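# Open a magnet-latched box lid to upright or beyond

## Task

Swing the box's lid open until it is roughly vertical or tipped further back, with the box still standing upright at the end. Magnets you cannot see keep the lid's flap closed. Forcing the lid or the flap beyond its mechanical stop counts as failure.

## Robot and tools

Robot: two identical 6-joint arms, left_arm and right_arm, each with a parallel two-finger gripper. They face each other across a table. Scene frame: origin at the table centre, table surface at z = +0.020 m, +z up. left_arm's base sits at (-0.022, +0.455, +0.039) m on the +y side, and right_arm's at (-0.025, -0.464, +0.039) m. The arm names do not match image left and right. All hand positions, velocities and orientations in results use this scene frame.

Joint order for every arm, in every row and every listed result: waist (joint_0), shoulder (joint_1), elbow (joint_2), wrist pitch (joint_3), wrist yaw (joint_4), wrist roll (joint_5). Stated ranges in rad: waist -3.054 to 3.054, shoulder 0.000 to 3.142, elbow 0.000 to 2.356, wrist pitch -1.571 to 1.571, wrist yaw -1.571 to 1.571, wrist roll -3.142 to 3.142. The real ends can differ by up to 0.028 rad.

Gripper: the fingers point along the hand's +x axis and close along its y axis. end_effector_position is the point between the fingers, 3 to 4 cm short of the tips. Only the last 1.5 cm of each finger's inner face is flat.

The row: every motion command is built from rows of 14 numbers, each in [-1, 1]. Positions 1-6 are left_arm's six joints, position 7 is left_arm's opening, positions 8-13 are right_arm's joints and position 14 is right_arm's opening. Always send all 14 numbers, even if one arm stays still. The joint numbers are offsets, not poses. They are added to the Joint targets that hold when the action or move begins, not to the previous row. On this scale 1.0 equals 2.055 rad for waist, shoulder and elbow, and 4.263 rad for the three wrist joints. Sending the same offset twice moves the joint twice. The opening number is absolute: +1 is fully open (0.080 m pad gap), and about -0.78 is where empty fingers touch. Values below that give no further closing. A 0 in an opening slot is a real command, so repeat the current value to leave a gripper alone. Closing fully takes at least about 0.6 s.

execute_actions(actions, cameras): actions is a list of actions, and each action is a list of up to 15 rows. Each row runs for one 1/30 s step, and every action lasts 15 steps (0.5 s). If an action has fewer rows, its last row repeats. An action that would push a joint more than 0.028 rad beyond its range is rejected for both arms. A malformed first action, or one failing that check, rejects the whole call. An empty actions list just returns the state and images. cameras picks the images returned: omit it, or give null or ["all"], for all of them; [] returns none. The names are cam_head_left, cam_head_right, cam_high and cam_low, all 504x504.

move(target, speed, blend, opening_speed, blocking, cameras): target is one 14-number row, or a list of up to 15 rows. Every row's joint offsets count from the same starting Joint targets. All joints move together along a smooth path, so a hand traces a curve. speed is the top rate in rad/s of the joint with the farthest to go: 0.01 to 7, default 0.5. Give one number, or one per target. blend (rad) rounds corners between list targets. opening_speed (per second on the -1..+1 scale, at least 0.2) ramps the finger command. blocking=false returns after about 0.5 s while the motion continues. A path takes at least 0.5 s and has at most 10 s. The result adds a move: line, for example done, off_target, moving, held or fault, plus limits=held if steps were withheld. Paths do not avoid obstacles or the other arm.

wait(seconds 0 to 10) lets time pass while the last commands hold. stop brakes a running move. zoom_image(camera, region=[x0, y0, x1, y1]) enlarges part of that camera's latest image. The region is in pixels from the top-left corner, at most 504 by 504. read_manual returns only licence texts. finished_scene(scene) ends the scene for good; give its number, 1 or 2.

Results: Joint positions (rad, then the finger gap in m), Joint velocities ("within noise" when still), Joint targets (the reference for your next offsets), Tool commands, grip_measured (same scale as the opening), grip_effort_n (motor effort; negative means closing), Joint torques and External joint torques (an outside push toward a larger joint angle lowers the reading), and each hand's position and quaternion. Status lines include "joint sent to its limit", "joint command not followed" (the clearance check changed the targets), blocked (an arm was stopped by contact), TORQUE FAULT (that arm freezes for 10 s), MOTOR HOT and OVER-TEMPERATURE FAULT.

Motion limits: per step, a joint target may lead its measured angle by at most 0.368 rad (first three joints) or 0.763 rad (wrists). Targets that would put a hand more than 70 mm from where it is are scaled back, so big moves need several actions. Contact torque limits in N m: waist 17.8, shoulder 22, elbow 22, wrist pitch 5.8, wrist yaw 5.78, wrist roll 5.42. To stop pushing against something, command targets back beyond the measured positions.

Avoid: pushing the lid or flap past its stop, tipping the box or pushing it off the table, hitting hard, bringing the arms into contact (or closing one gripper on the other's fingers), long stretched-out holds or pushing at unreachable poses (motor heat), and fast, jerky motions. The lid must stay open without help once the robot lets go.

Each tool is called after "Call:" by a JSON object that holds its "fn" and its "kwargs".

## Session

Call:
{"fn": "execute_actions", "kwargs": {"actions": []}}

Call:
{"fn": "zoom_image", "kwargs": {"camera": "cam_high", "region": [100, 180, 380, 420]}}

Call:
{"fn": "zoom_image", "kwargs": {"camera": "cam_head_left", "region": [200, 220, 440, 430]}}

Scene clock: 0.00 s.
left_arm: end_effector_position=(-0.2175, +0.0152, +0.3608) grip_measured=+0.993 grip_effort_n=n/a end_effector_quat_wxyz=(+0.748, -0.097, +0.276, -0.596) | right_arm: end_effector_position=(+0.2119, -0.2450, +0.2002) grip_measured=+1.000 grip_effort_n=n/a end_effector_quat_wxyz=(+0.775, -0.078, +0.584, +0.229)
Joint positions: left_arm=[-0.625 1.704 1.577 -0.284 -0.73 -0.802 0.08] | right_arm=[-0.843 1.482 1.241 -0.988 -0.058 0.285 0.08]
Joint velocities: within noise
Joint torques (N m): no reading
External joint torques (N m): no reading
Motor temperatures (°C): left_arm=[23 25 23 32 24 28] | right_arm=[23 27 26 27 26 25]
Heat: left arm: hottest wrist pitch 32 °C (+0.0 °C/min); right arm: hottest shoulder 27 °C (+0.0 °C/min).
Joint targets: left_arm=[-0.625 1.704 1.578 -0.284 -0.730 -0.802] | right_arm=[-0.843 1.480 1.243 -0.987 -0.058 0.285]
Tool commands: left_gripper/opening=+0.992789 right_gripper/opening=+1.0

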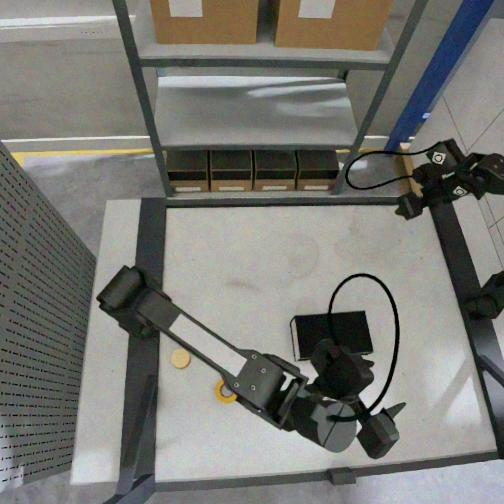

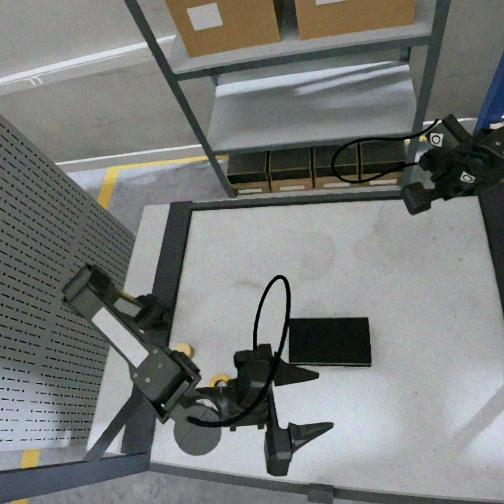

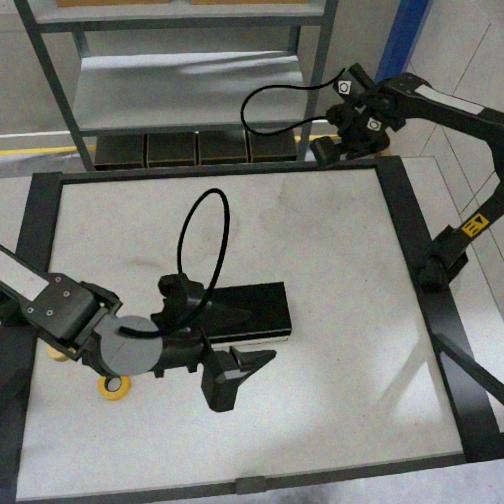

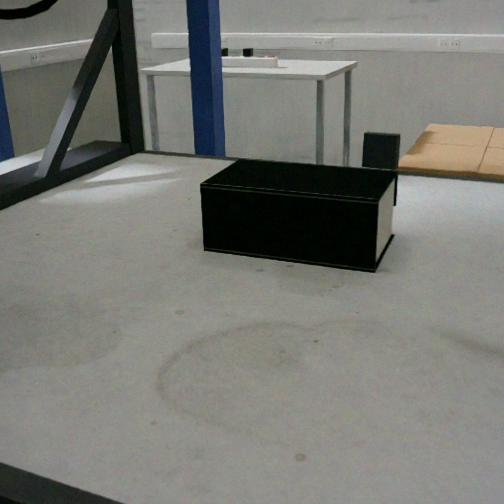

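Scaled by 1.800 from the camera's 504x504 image, which has a finer 720x720 frame.

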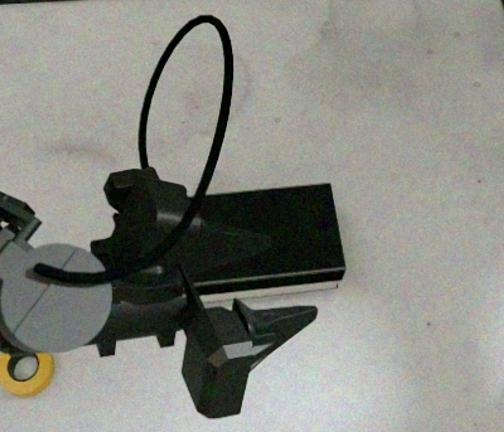

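Scaled by 2.100 from the camera's 504x504 image, which has a finer 720x720 frame.

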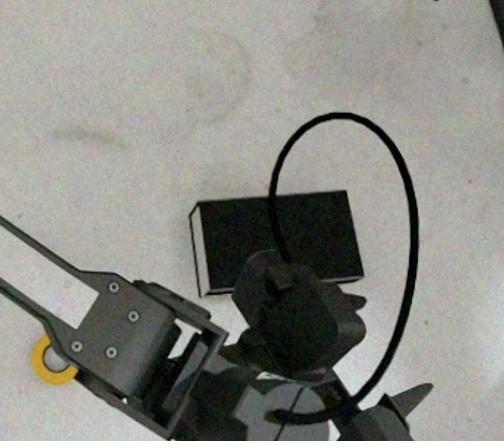

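Call:
{"fn": "move", "kwargs": {"target": [-0.2068,-0.216,-0.4759,0.2543,-0.0868,0.1,0.3,0,0,0,0,0,0,1], "speed": 1.0}}

Call:
{"fn": "zoom_image", "kwargs": {"camera": "cam_high", "region": [170, 260, 310, 380]}}

Call:
{"fn": "zoom_image", "kwargs": {"camera": "cam_head_left", "region": [270, 290, 390, 390]}}

Call:
{"fn": "zoom_image", "kwargs": {"camera": "cam_low", "region": [180, 140, 410, 290]}}

Call:
{"fn": "zoom_image", "kwargs": {"camera": "cam_head_right", "region": [270, 300, 390, 400]}}

Scene clock: 4.93 s.
left_arm: end_effector_position=(-0.2224, +0.1860, +0.3106) grip_measured=+0.302 grip_effort_n=-14.2 end_effector_quat_wxyz=(+0.696, -0.201, +0.150, -0.673) | right_arm: end_effector_position=(+0.2119, -0.2450, +0.2002) grip_measured=+1.000 grip_effort_n=0.7 end_effector_quat_wxyz=(+0.775, -0.078, +0.584, +0.229)
Joint positions: left_arm=[-1.047 1.271 0.611 0.798 -1.096 -0.382 0.049] | right_arm=[-0.843 1.482 1.241 -0.988 -0.058 0.285 0.08]
Joint velocities: within noise
Joint torques (N m): left_arm=[-0.29 -4.94 4.89 1.5 -0.1 0.25] | right_arm=[0.05 -5.35 6.86 1.12 -0.03 0.02]
External joint torques (N m): left_arm=[-0.27 -0.96 -1.42 0.22 -0.18 0.23] | right_arm=[0.01 0.18 0.69 0.26 -0.01 0.03]
Motor temperatures (°C): left_arm=[23 26 24 33 24 28] | right_arm=[23 28 27 27 26 25]
Heat: left arm: hottest wrist pitch 33 °C (+0.0 °C/min); right arm: hottest shoulder 28 °C (+0.0 °C/min).
Joint targets: left_arm=[-1.050 1.260 0.600 0.800 -1.100 -0.376] | right_arm=[-0.843 1.480 1.243 -0.987 -0.058 0.285]
move: done

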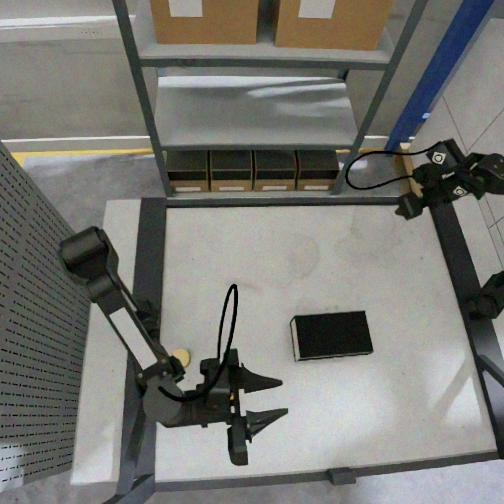

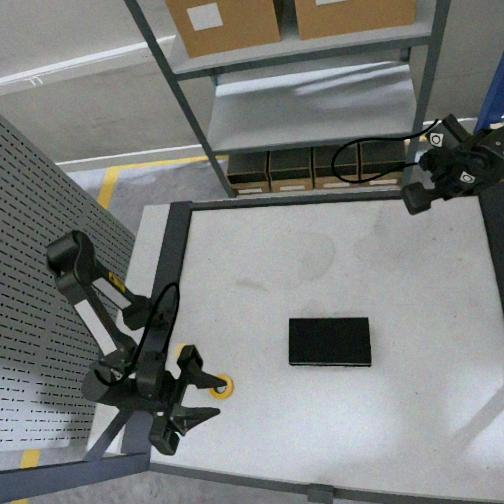

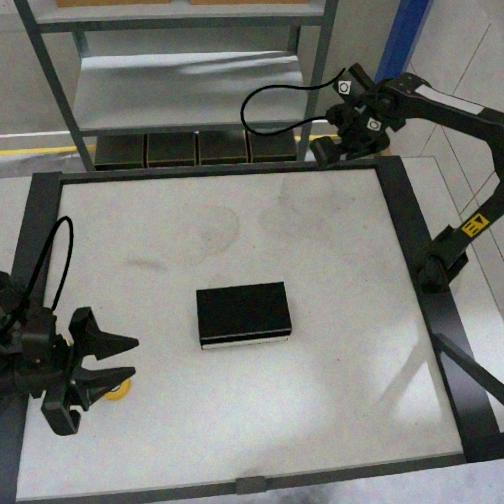

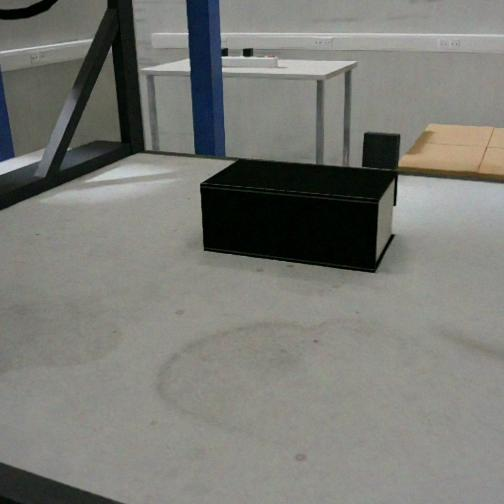

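Scaled by 3.600 from the camera's 504x504 image, which has a finer 720x720 frame.

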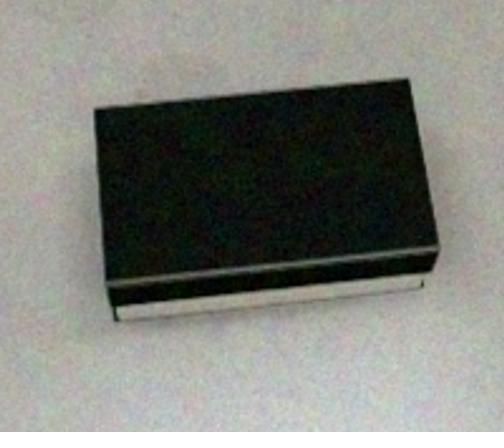

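Scaled by 4.200 from the camera's 504x504 image, which has a finer 720x720 frame.

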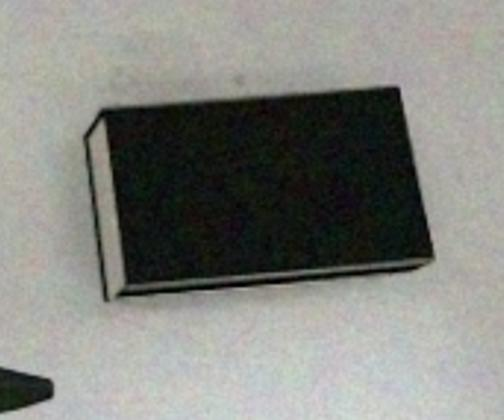

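Scaled by 2.191 from the camera's 504x504 image, which has a finer 720x720 frame.

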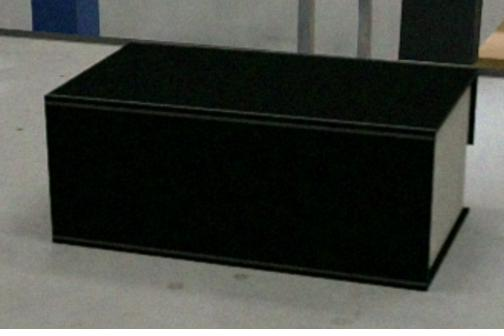

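Scaled by 4.200 from the camera's 504x504 image, which has a finer 720x720 frame.

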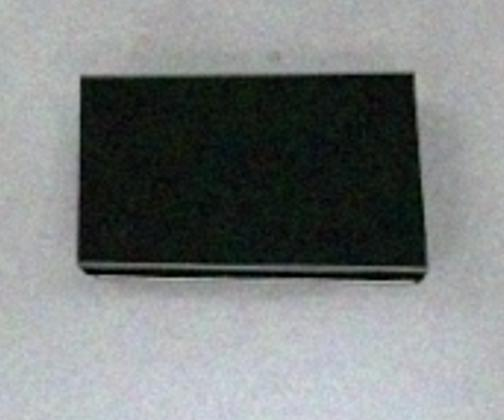

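Call:
{"fn": "move", "kwargs": {"target": [[0,0,0,0,0,0,0.1,0.6779,-0.0779,-0.2521,0.2482,0.0136,0.3017,-0.9],[0,0,0,0,0,0,0.1,0.6779,0.0856,-0.3679,0.3734,0.0136,0.3017,-0.9],[0,0,0,0,0,0,0.1,0.5075,0.0856,-0.3679,0.3734,0.0136,0.3017,-0.9]], "speed": [1.0,0.6,0.3]}}

Scene clock: 21.93 s.
left_arm: end_effector_position=(-0.2223, +0.1860, +0.3105) grip_measured=+0.102 grip_effort_n=-14.2 end_effector_quat_wxyz=(+0.696, -0.201, +0.150, -0.673) | right_arm: end_effector_position=(-0.0989, -0.0903, +0.0919) grip_measured=-0.760 grip_effort_n=-83.5 end_effector_quat_wxyz=(+0.580, +0.281, +0.648, +0.405)
Joint positions: left_arm=[-1.047 1.271 0.61 0.798 -1.096 -0.381 0.04] | right_arm=[0.204 1.649 0.496 0.601 -0.005 1.567 0.001]
Joint velocities: within noise
Joint torques (N m): left_arm=[-0.29 -4.89 4.86 1.48 -0.08 0.25] | right_arm=[-0.3 -4.29 4.02 2.13 0.16 0.11]
External joint torques (N m): left_arm=[-0.22 -0.95 -1.45 0.21 -0.18 0.22] | right_arm=[-0.35 1.13 -0.85 0.57 0.14 0.16]
Motor temperatures (°C): left_arm=[23 27 24 34 24 28] | right_arm=[23 30 29 28 26 25]
Heat: left arm: hottest wrist pitch 34 °C (+5.5 °C/min); right arm: hottest shoulder 30 °C (+8.2 °C/min).
Joint targets: left_arm=[-1.050 1.260 0.599 0.800 -1.100 -0.376] | right_arm=[0.200 1.655 0.487 0.604 0.000 1.571]
move: done

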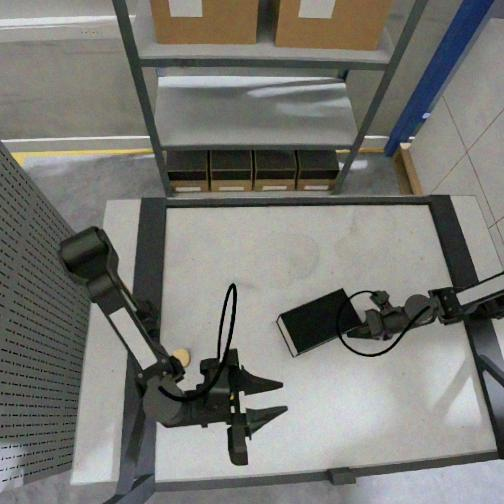

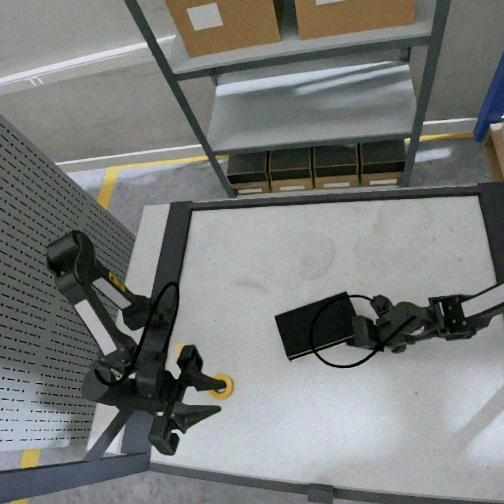

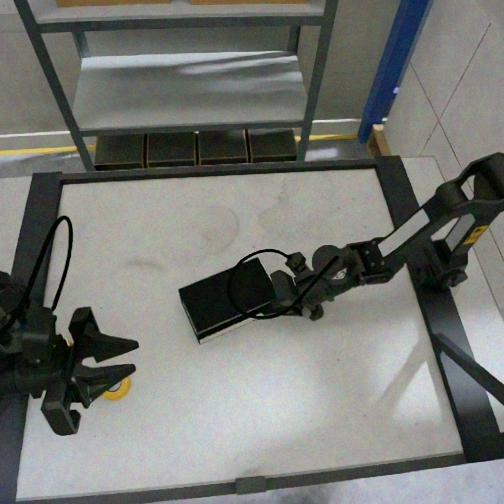

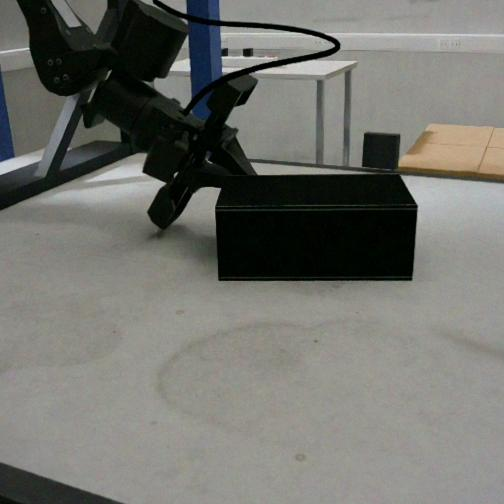

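Call:
{"fn": "move", "kwargs": {"target": [[0,0,0,0,0,0,0.1,-0.063,0,0,0,0,0,-0.9],[0,0,0,0,0,0,0.1,0.09,0,0,0,0,0,-0.9]], "speed": [0.3,0.5]}}

Call:
{"fn": "zoom_image", "kwargs": {"camera": "cam_high", "region": [160, 230, 300, 350]}}

Call:
{"fn": "zoom_image", "kwargs": {"camera": "cam_head_left", "region": [260, 260, 380, 360]}}

Scene clock: 25.47 s.
left_arm: end_effector_position=(-0.2223, +0.1860, +0.3105) grip_measured=+0.102 grip_effort_n=-13.7 end_effector_quat_wxyz=(+0.696, -0.201, +0.150, -0.673) | right_arm: end_effector_position=(-0.1640, -0.1095, +0.0919) grip_measured=-0.760 grip_effort_n=-83.5 end_effector_quat_wxyz=(+0.542, +0.222, +0.670, +0.455)
Joint positions: left_arm=[-1.047 1.271 0.61 0.798 -1.096 -0.381 0.04] | right_arm=[0.383 1.649 0.496 0.601 -0.002 1.567 0.001]
Joint velocities: within noise
Joint torques (N m): left_arm=[-0.27 -4.91 4.89 1.48 -0.08 0.25] | right_arm=[0.15 -4.27 4.02 2.13 0.11 0.1]
External joint torques (N m): left_arm=[-0.25 -0.95 -1.37 0.21 -0.16 0.22] | right_arm=[0.13 1.2 -0.91 0.55 0.08 0.15]
Motor temperatures (°C): left_arm=[23 28 24 34 24 28] | right_arm=[23 30 29 29 26 25]
Heat: left arm: hottest wrist pitch 34 °C (+4.7 °C/min); right arm: hottest shoulder 30 °C (+7.1 °C/min).
Joint targets: left_arm=[-1.050 1.260 0.599 0.800 -1.100 -0.376] | right_arm=[0.385 1.655 0.487 0.604 0.000 1.571]
move: done

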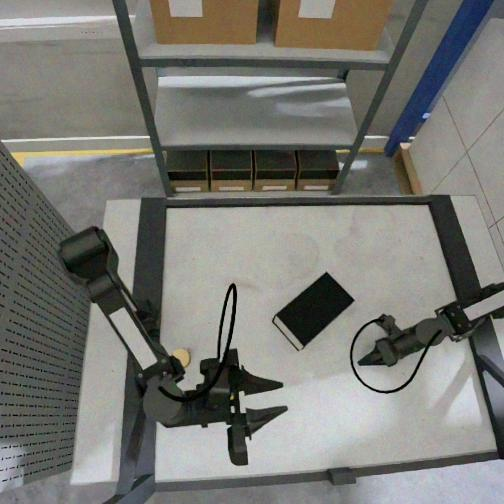

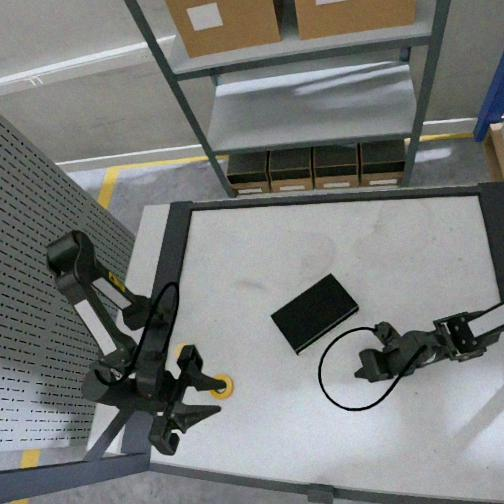

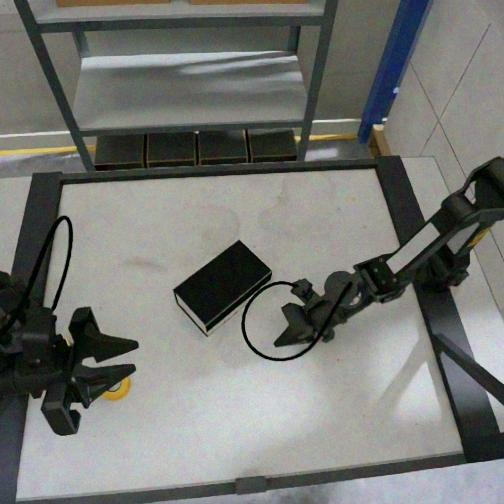

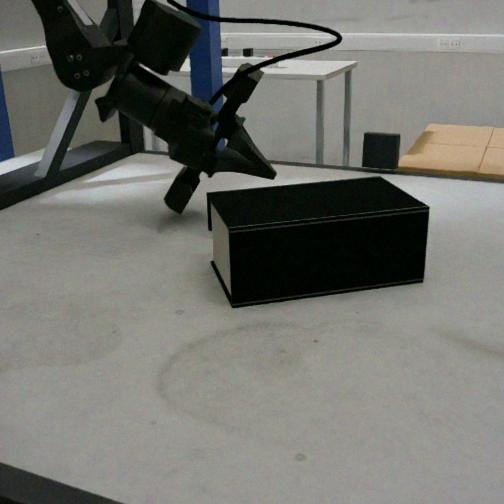

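Scaled by 3.600 from the camera's 504x504 image, which has a finer 720x720 frame.

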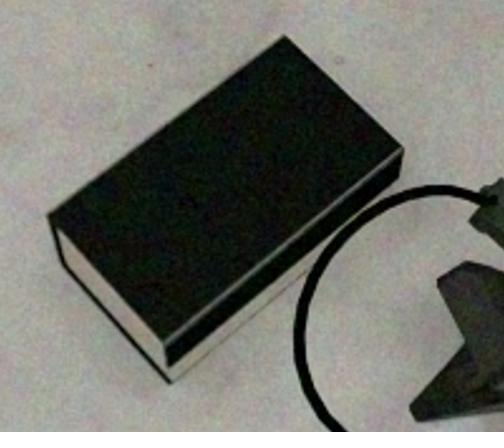

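Scaled by 4.200 from the camera's 504x504 image, which has a finer 720x720 frame.

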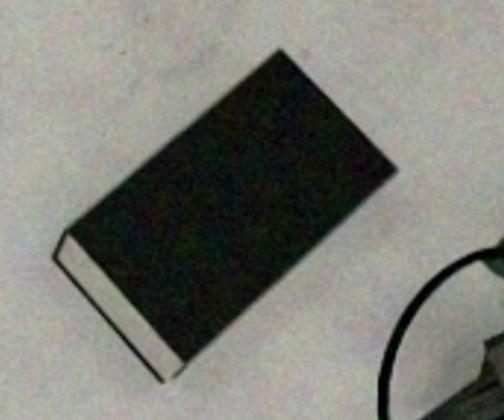

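Call:
{"fn": "move", "kwargs": {"target": [[0.1586,0.4798,0.0316,0.1227,-0.0647,0.0284,0.1,0.0521,0.1455,0.2798,-0.0732,0.2531,-0.2411,-0.9],[0.1586,0.4798,0.0316,0.1227,-0.0647,0.0284,0.1,0.0521,0.289,0.2479,0.0113,0.2531,-0.2411,-0.9]], "speed": [0.5,0.4]}}

Call:
{"fn": "zoom_image", "kwargs": {"camera": "cam_high", "region": [140, 270, 280, 390]}}

Call:
{"fn": "zoom_image", "kwargs": {"camera": "cam_head_left", "region": [240, 290, 360, 390]}}

Scene clock: 44.53 s.
left_arm: end_effector_position=(-0.1356, +0.1061, +0.0817) grip_measured=+0.102 grip_effort_n=-14.2 end_effector_quat_wxyz=(+0.895, +0.005, +0.025, -0.444) | right_arm: end_effector_position=(-0.1123, -0.0054, +0.1109) grip_measured=-0.760 grip_effort_n=-83.5 end_effector_quat_wxyz=(+0.901, +0.025, +0.111, +0.419)
Joint positions: left_arm=[-0.725 2.231 0.658 1.321 -1.371 -0.26 0.04] | right_arm=[0.495 2.164 1.04 0.685 1.136 0.543 0.001]
Joint velocities: within noise
Joint torques (N m): left_arm=[-0.07 -7 2.64 1.24 -0.18 0] | right_arm=[-0.03 -7.07 4.46 1.08 0.07 0.02]
External joint torques (N m): left_arm=[0 0.37 0.04 0.02 -0.02 0] | right_arm=[-0.1 1.83 -0.29 -0.22 -0.18 0.03]
Motor temperatures (°C): left_arm=[23 28 25 35 24 28] | right_arm=[23 30 30 32 26 25]
Heat: left arm: hottest wrist pitch 35 °C (+4.0 °C/min); right arm: hottest wrist pitch 32 °C (+6.7 °C/min).
Joint targets: left_arm=[-0.725 2.231 0.658 1.321 -1.371 -0.260] | right_arm=[0.494 2.176 1.036 0.679 1.131 0.543]
blocked (right_arm)
move: off_target (right_arm); right_arm: the shoulder is farthest, 0.085 rad from its target

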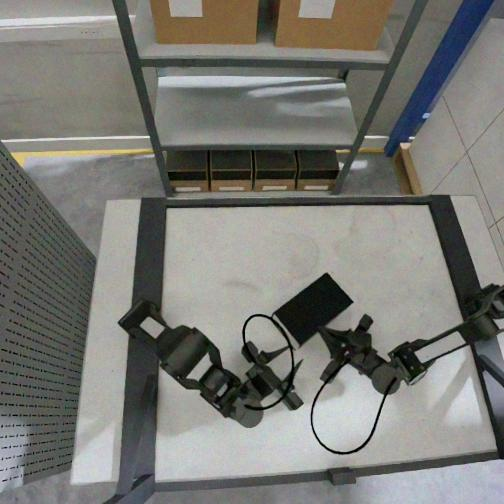

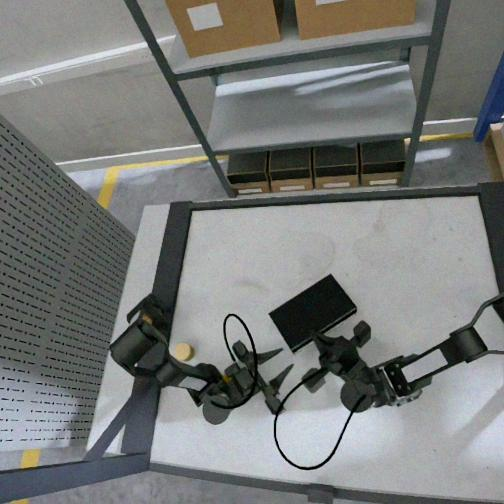

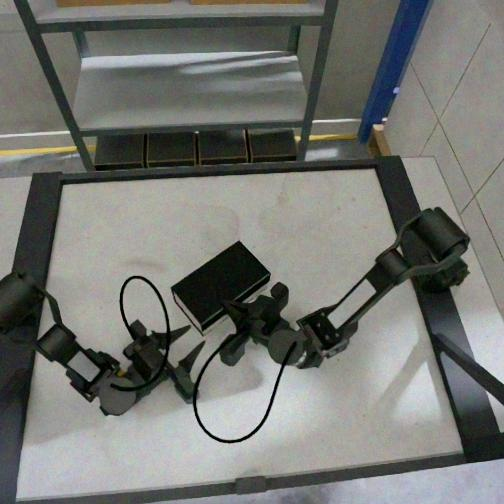

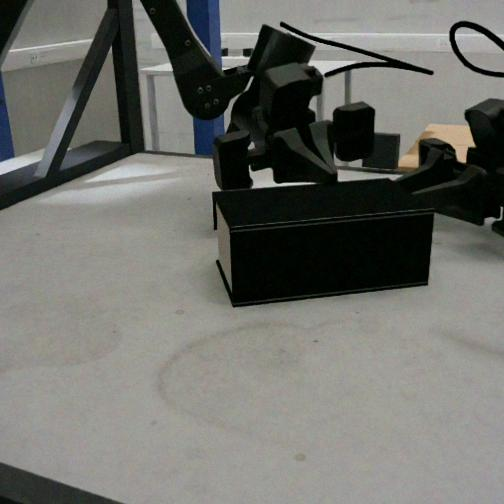

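Scaled by 3.600 from the camera's 504x504 image, which has a finer 720x720 frame.

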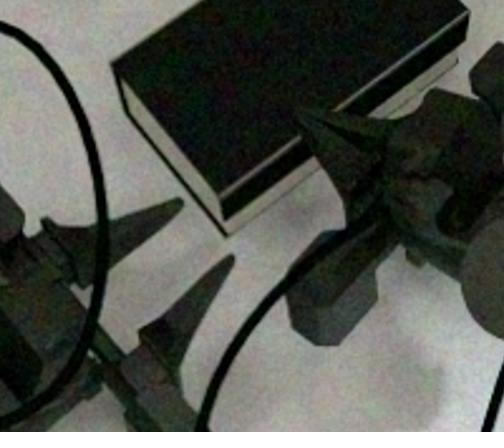

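Scaled by 4.200 from the camera's 504x504 image, which has a finer 720x720 frame.

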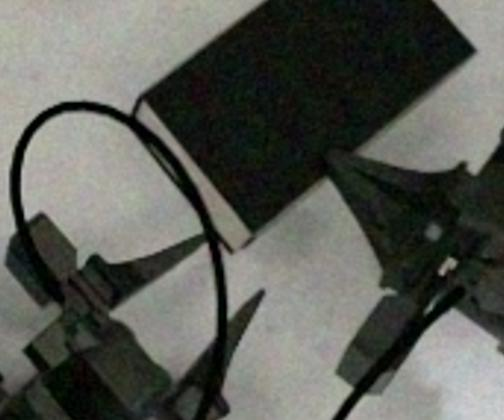

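Call:
{"fn": "move", "kwargs": {"target": [[0,0,0,0,0,0,0.1,0,-0.108,0.0127,-0.0908,-0.0122,0,-0.9],[0,0,0,0,0,0,0.1,0.0613,-0.108,0.0127,-0.0908,-0.0122,0,-0.9],[0,0,0,0,0,0,0.1,0.0613,0.0355,-0.0192,-0.0063,-0.0122,0,-0.9]], "speed": 0.5}}

Call:
{"fn": "zoom_image", "kwargs": {"camera": "cam_high", "region": [140, 270, 280, 390]}}

Call:
{"fn": "zoom_image", "kwargs": {"camera": "cam_head_left", "region": [240, 290, 360, 390]}}

Scene clock: 58.57 s.
left_arm: end_effector_position=(-0.1356, +0.1061, +0.0817) grip_measured=+0.102 grip_effort_n=-14.2 end_effector_quat_wxyz=(+0.895, +0.005, +0.025, -0.444) | right_arm: end_effector_position=(-0.1665, -0.0305, +0.0606) grip_measured=-0.760 grip_effort_n=-83.5 end_effector_quat_wxyz=(+0.863, -0.060, +0.117, +0.488)
Joint positions: left_arm=[-0.725 2.231 0.658 1.321 -1.371 -0.26 0.04] | right_arm=[0.621 2.241 1.003 0.649 1.08 0.543 0.001]
Joint velocities: within noise
Joint torques (N m): left_arm=[-0.08 -7.02 2.63 1.24 -0.19 -0.01] | right_arm=[-0.11 -7.55 3.55 1.75 0.21 0.03]
External joint torques (N m): left_arm=[0 0.34 -0.01 0.02 -0.04 -0.01] | right_arm=[-0.11 1.31 -0.68 0.48 -0.1 0.02]
Motor temperatures (°C): left_arm=[23 29 25 35 24 28] | right_arm=[23 32 30 31 26 25]
Heat: left arm: hottest wrist pitch 35 °C (+3.1 °C/min); right arm: hottest shoulder 32 °C (+5.1 °C/min).
Joint targets: left_arm=[-0.725 2.231 0.658 1.321 -1.371 -0.260] | right_arm=[0.620 2.249 0.997 0.652 1.079 0.543]
move: done

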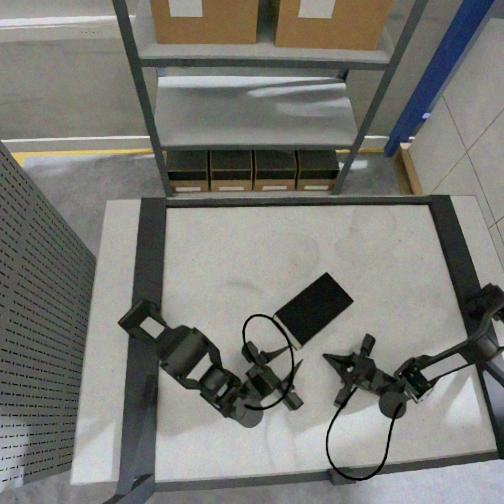

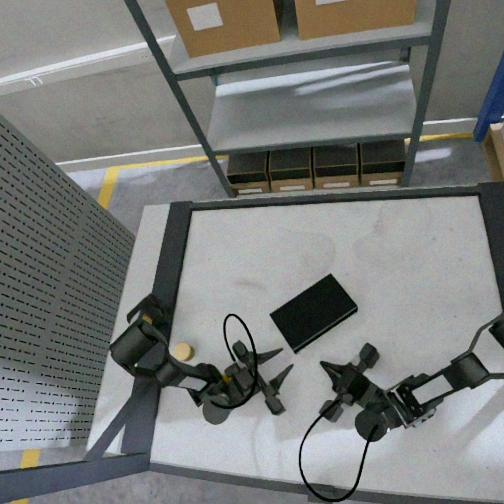

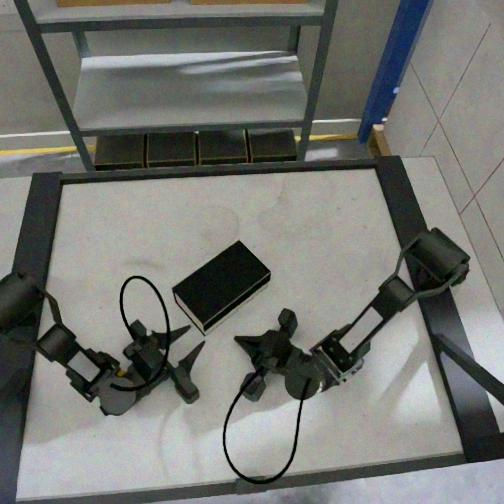

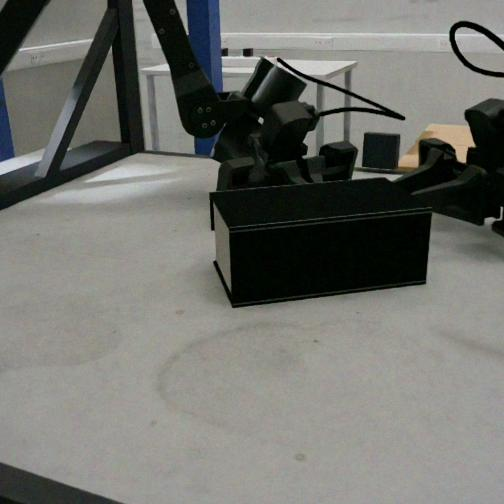

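Scaled by 3.600 from the camera's 504x504 image, which has a finer 720x720 frame.

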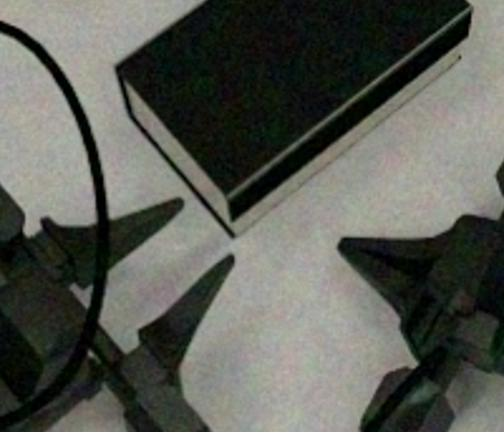

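Scaled by 4.200 from the camera's 504x504 image, which has a finer 720x720 frame.

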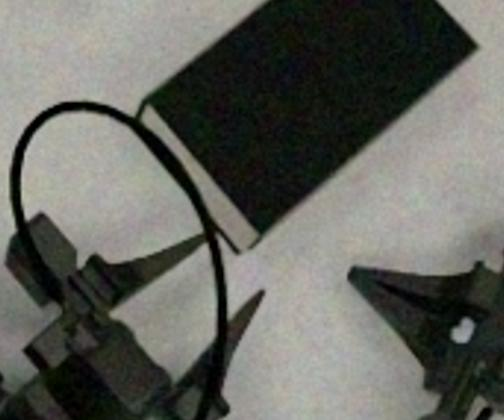

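Call:
{"fn": "move", "kwargs": {"target": [0.0363,0.0071,0.0059,-0.0013,0.0166,0.0021,0.1,0,0,0,0,0,0,-0.9], "speed": 0.15}}

Call:
{"fn": "zoom_image", "kwargs": {"camera": "cam_high", "region": [160, 290, 260, 380]}}

Call:
{"fn": "zoom_image", "kwargs": {"camera": "cam_head_left", "region": [260, 310, 350, 380]}}

Scene clock: 66.03 s.
left_arm: end_effector_position=(-0.1206, +0.0913, +0.0806) grip_measured=+0.102 grip_effort_n=-14.2 end_effector_quat_wxyz=(+0.896, +0.005, +0.033, -0.443) | right_arm: end_effector_position=(-0.1665, -0.0305, +0.0606) grip_measured=-0.760 grip_effort_n=-83.5 end_effector_quat_wxyz=(+0.863, -0.060, +0.117, +0.488)
Joint positions: left_arm=[-0.657 2.231 0.667 1.319 -1.305 -0.257 0.04] | right_arm=[0.621 2.241 1.003 0.649 1.08 0.543 0.001]
Joint velocities: within noise
Joint torques (N m): left_arm=[0.57 -5.48 3.11 1.01 -0.03 0.23] | right_arm=[-0.04 -7.53 3.56 1.75 0.22 0.03]
External joint torques (N m): left_arm=[0.66 1.94 0.44 -0.24 0.12 0.22] | right_arm=[-0.14 1.26 -0.61 0.5 -0.09 0.03]
Motor temperatures (°C): left_arm=[23 30 25 35 24 28] | right_arm=[23 32 30 31 26 25]
Heat: left arm: hottest wrist pitch 35 °C (+2.0 °C/min); right arm: hottest shoulder 32 °C (+4.1 °C/min).
Joint targets: left_arm=[-0.650 2.245 0.670 1.315 -1.300 -0.251] | right_arm=[0.620 2.249 0.997 0.652 1.079 0.543]
move: done

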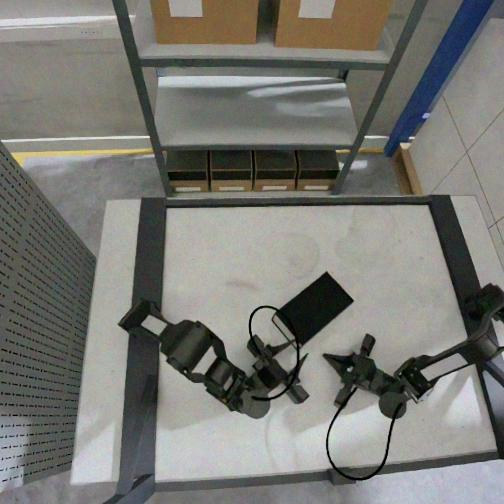

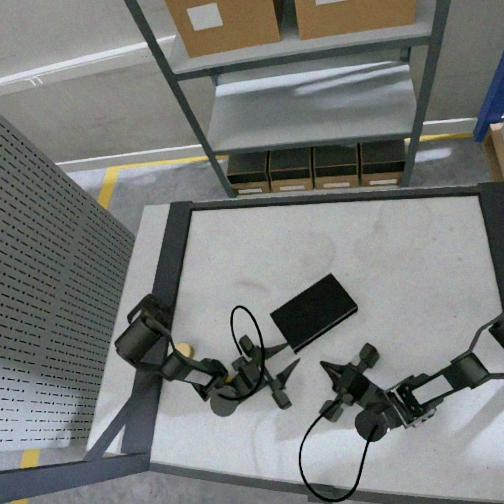

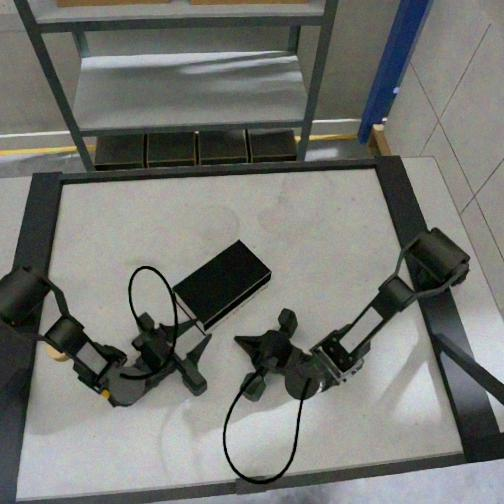

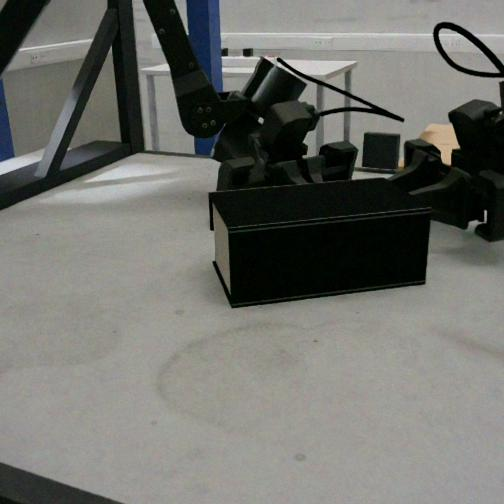

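Scaled by 5.040 from the camera's 504x504 image, which has a finer 720x720 frame.

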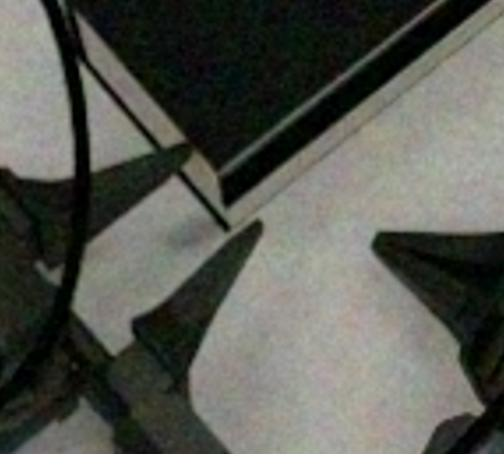

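Scaled by 5.600 from the camera's 504x504 image, which has a finer 720x720 frame.

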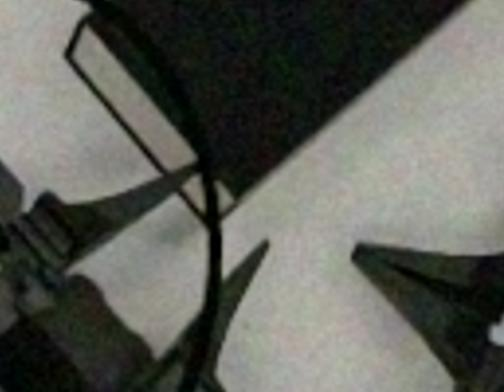

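Call:
{"fn": "move", "kwargs": {"target": [[0.0076,0.0005,0.0027,-0.0011,0.0038,0,-0.3,0,0,0,0,0,0,-0.9],[0.0076,0.0005,0.0027,-0.0011,0.0038,0,-0.95,0,0,0,0,0,0,-0.9]], "speed": 0.1, "opening_speed": 0.5}}

Call:
{"fn": "zoom_image", "kwargs": {"camera": "cam_high", "region": [160, 290, 260, 380]}}

Call:
{"fn": "zoom_image", "kwargs": {"camera": "cam_head_left", "region": [260, 310, 350, 380]}}

Scene clock: 72.87 s.
left_arm: end_effector_position=(-0.1180, +0.0871, +0.0803) grip_measured=-0.788 grip_effort_n=-83.5 end_effector_quat_wxyz=(+0.895, +0.005, +0.035, -0.444) | right_arm: end_effector_position=(-0.1665, -0.0305, +0.0606) grip_measured=-0.760 grip_effort_n=-83.5 end_effector_quat_wxyz=(+0.863, -0.060, +0.117, +0.488)
Joint positions: left_arm=[-0.641 2.231 0.672 1.314 -1.285 -0.257 0] | right_arm=[0.621 2.241 1.003 0.649 1.08 0.543 0.001]
Joint velocities: within noise
Joint torques (N m): left_arm=[0.54 -5.39 3.16 1.05 -0.13 0.2] | right_arm=[-0.05 -7.53 3.55 1.75 0.23 0.03]
External joint torques (N m): left_arm=[0.66 2.09 0.42 -0.22 0.01 0.19] | right_arm=[-0.16 1.47 -0.77 0.45 -0.09 0.03]
Motor temperatures (°C): left_arm=[23 29 24 35 24 28] | right_arm=[23 32 29 31 26 25]
Heat: left arm: hottest wrist pitch 35 °C (+1.0 °C/min); right arm: hottest shoulder 32 °C (+3.0 °C/min).
Joint targets: left_arm=[-0.635 2.246 0.676 1.311 -1.284 -0.251] | right_arm=[0.620 2.249 0.997 0.652 1.079 0.543]
move: done

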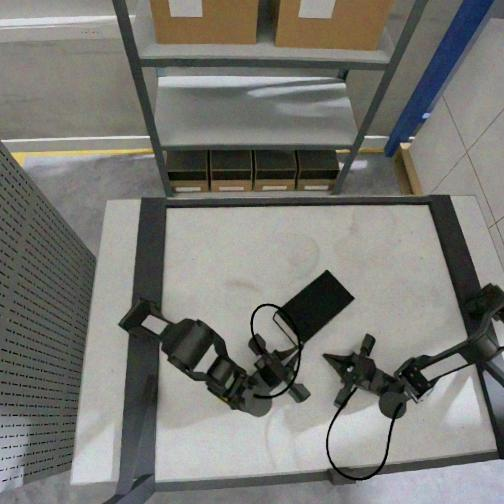

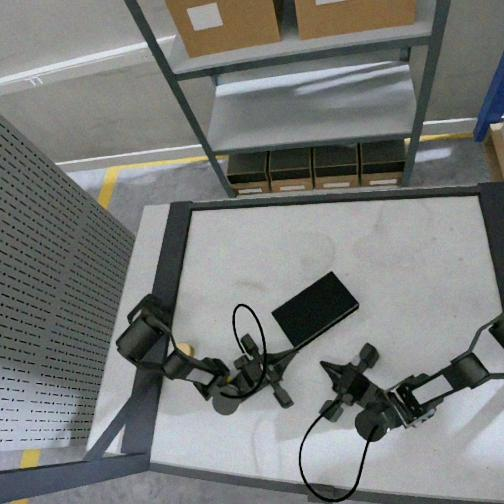

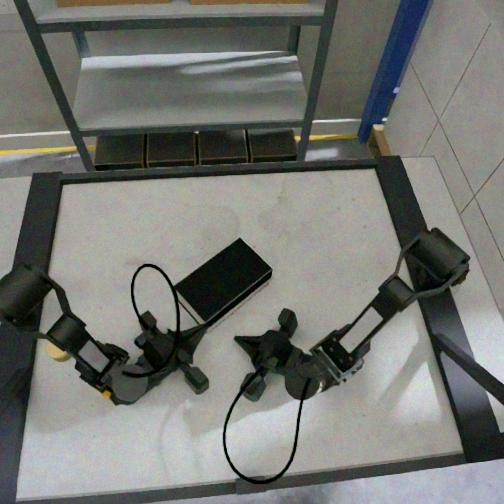

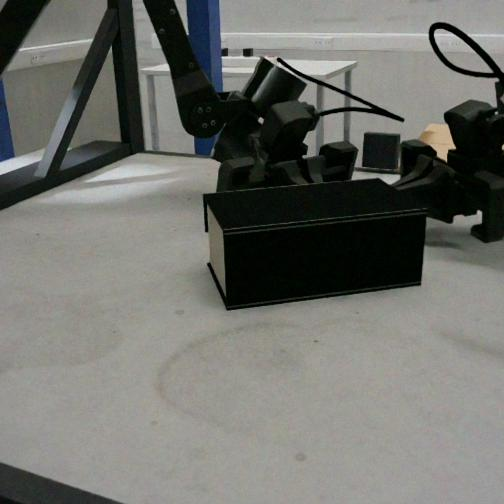

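Scaled by 5.040 from the camera's 504x504 image, which has a finer 720x720 frame.

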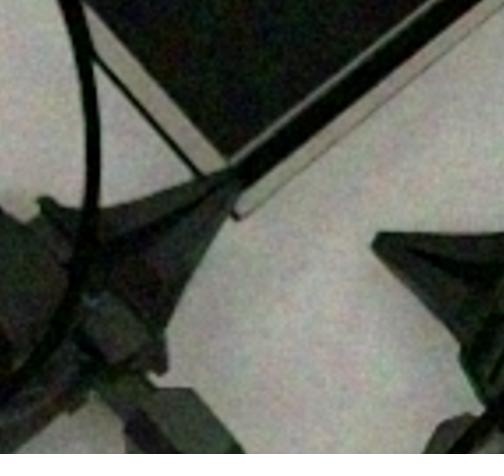

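Scaled by 5.600 from the camera's 504x504 image, which has a finer 720x720 frame.

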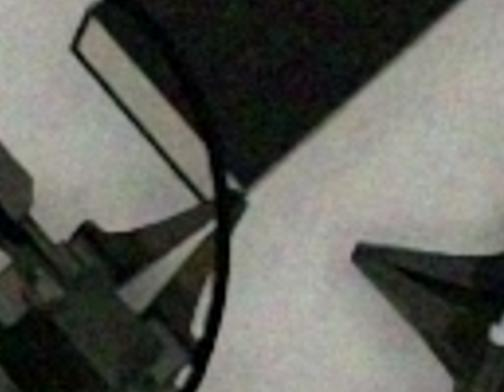

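Call:
{"fn": "move", "kwargs": {"target": [0,0,0,0,0,0,-0.95,-0.0623,0,0,0,0,0,-0.9], "speed": 0.4, "cameras": ["cam_high","cam_head_right"]}}

Call:
{"fn": "zoom_image", "kwargs": {"camera": "cam_high", "region": [140, 180, 340, 380]}}

Call:
{"fn": "zoom_image", "kwargs": {"camera": "cam_head_right", "region": [100, 180, 300, 380]}}

Scene clock: 83.43 s.
left_arm: end_effector_position=(-0.1169, +0.0867, +0.0803) grip_measured=-0.788 grip_effort_n=-83.5 end_effector_quat_wxyz=(+0.896, +0.005, +0.035, -0.443) | right_arm: end_effector_position=(-0.1111, -0.0158, +0.0605) grip_measured=-0.760 grip_effort_n=-83.5 end_effector_quat_wxyz=(+0.891, -0.052, +0.122, +0.433)
Joint positions: left_arm=[-0.638 2.231 0.673 1.314 -1.285 -0.256 0] | right_arm=[0.494 2.241 1.003 0.65 1.077 0.543 0.001]
Joint velocities: within noise
Joint torques (N m): left_arm=[0.3 -5.4 3.14 1.08 -0.14 0.2] | right_arm=[-0.25 -7.55 3.51 1.69 0.32 0.03]
External joint torques (N m): left_arm=[0.36 2.05 0.44 -0.19 0.02 0.19] | right_arm=[-0.31 1.27 -0.69 0.42 0 0.03]
Motor temperatures (°C): left_arm=[23 29 24 35 24 28] | right_arm=[23 32 29 31 26 25]
Heat: left arm: hottest wrist pitch 35 °C (+1.0 °C/min); right arm: hottest shoulder 32 °C (+2.0 °C/min).
Joint targets: left_arm=[-0.635 2.246 0.676 1.311 -1.284 -0.251] | right_arm=[0.492 2.249 0.997 0.652 1.079 0.543]
move: done
Images, in order (width x height): cam_head_right 504x504, cam_high 504x504.

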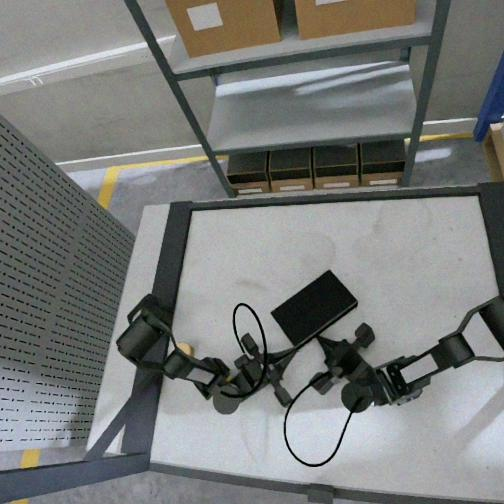

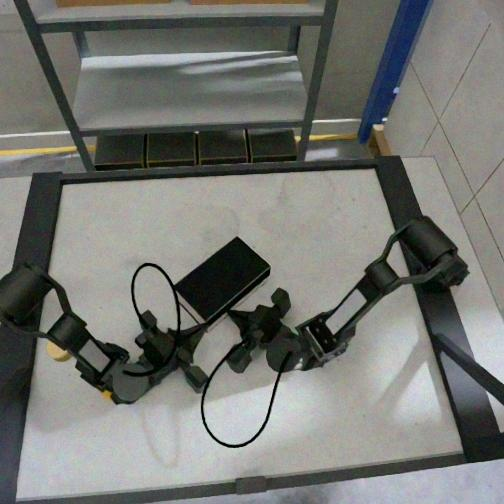

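Scaled by 2.520 from the camera's 504x504 image, which has a finer 720x720 frame.

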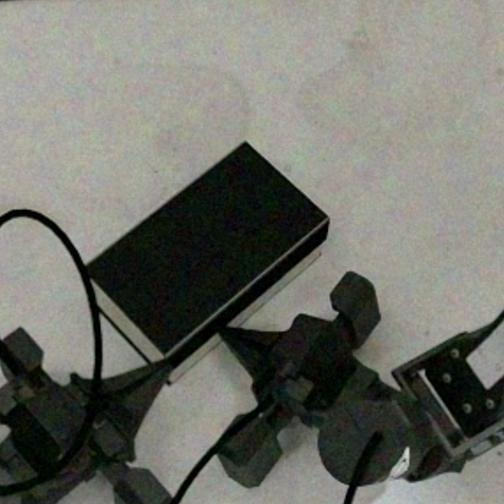

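Scaled by 2.520 from the camera's 504x504 image, which has a finer 720x720 frame.

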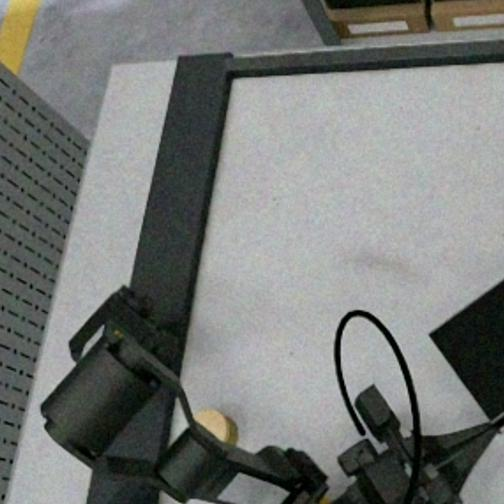

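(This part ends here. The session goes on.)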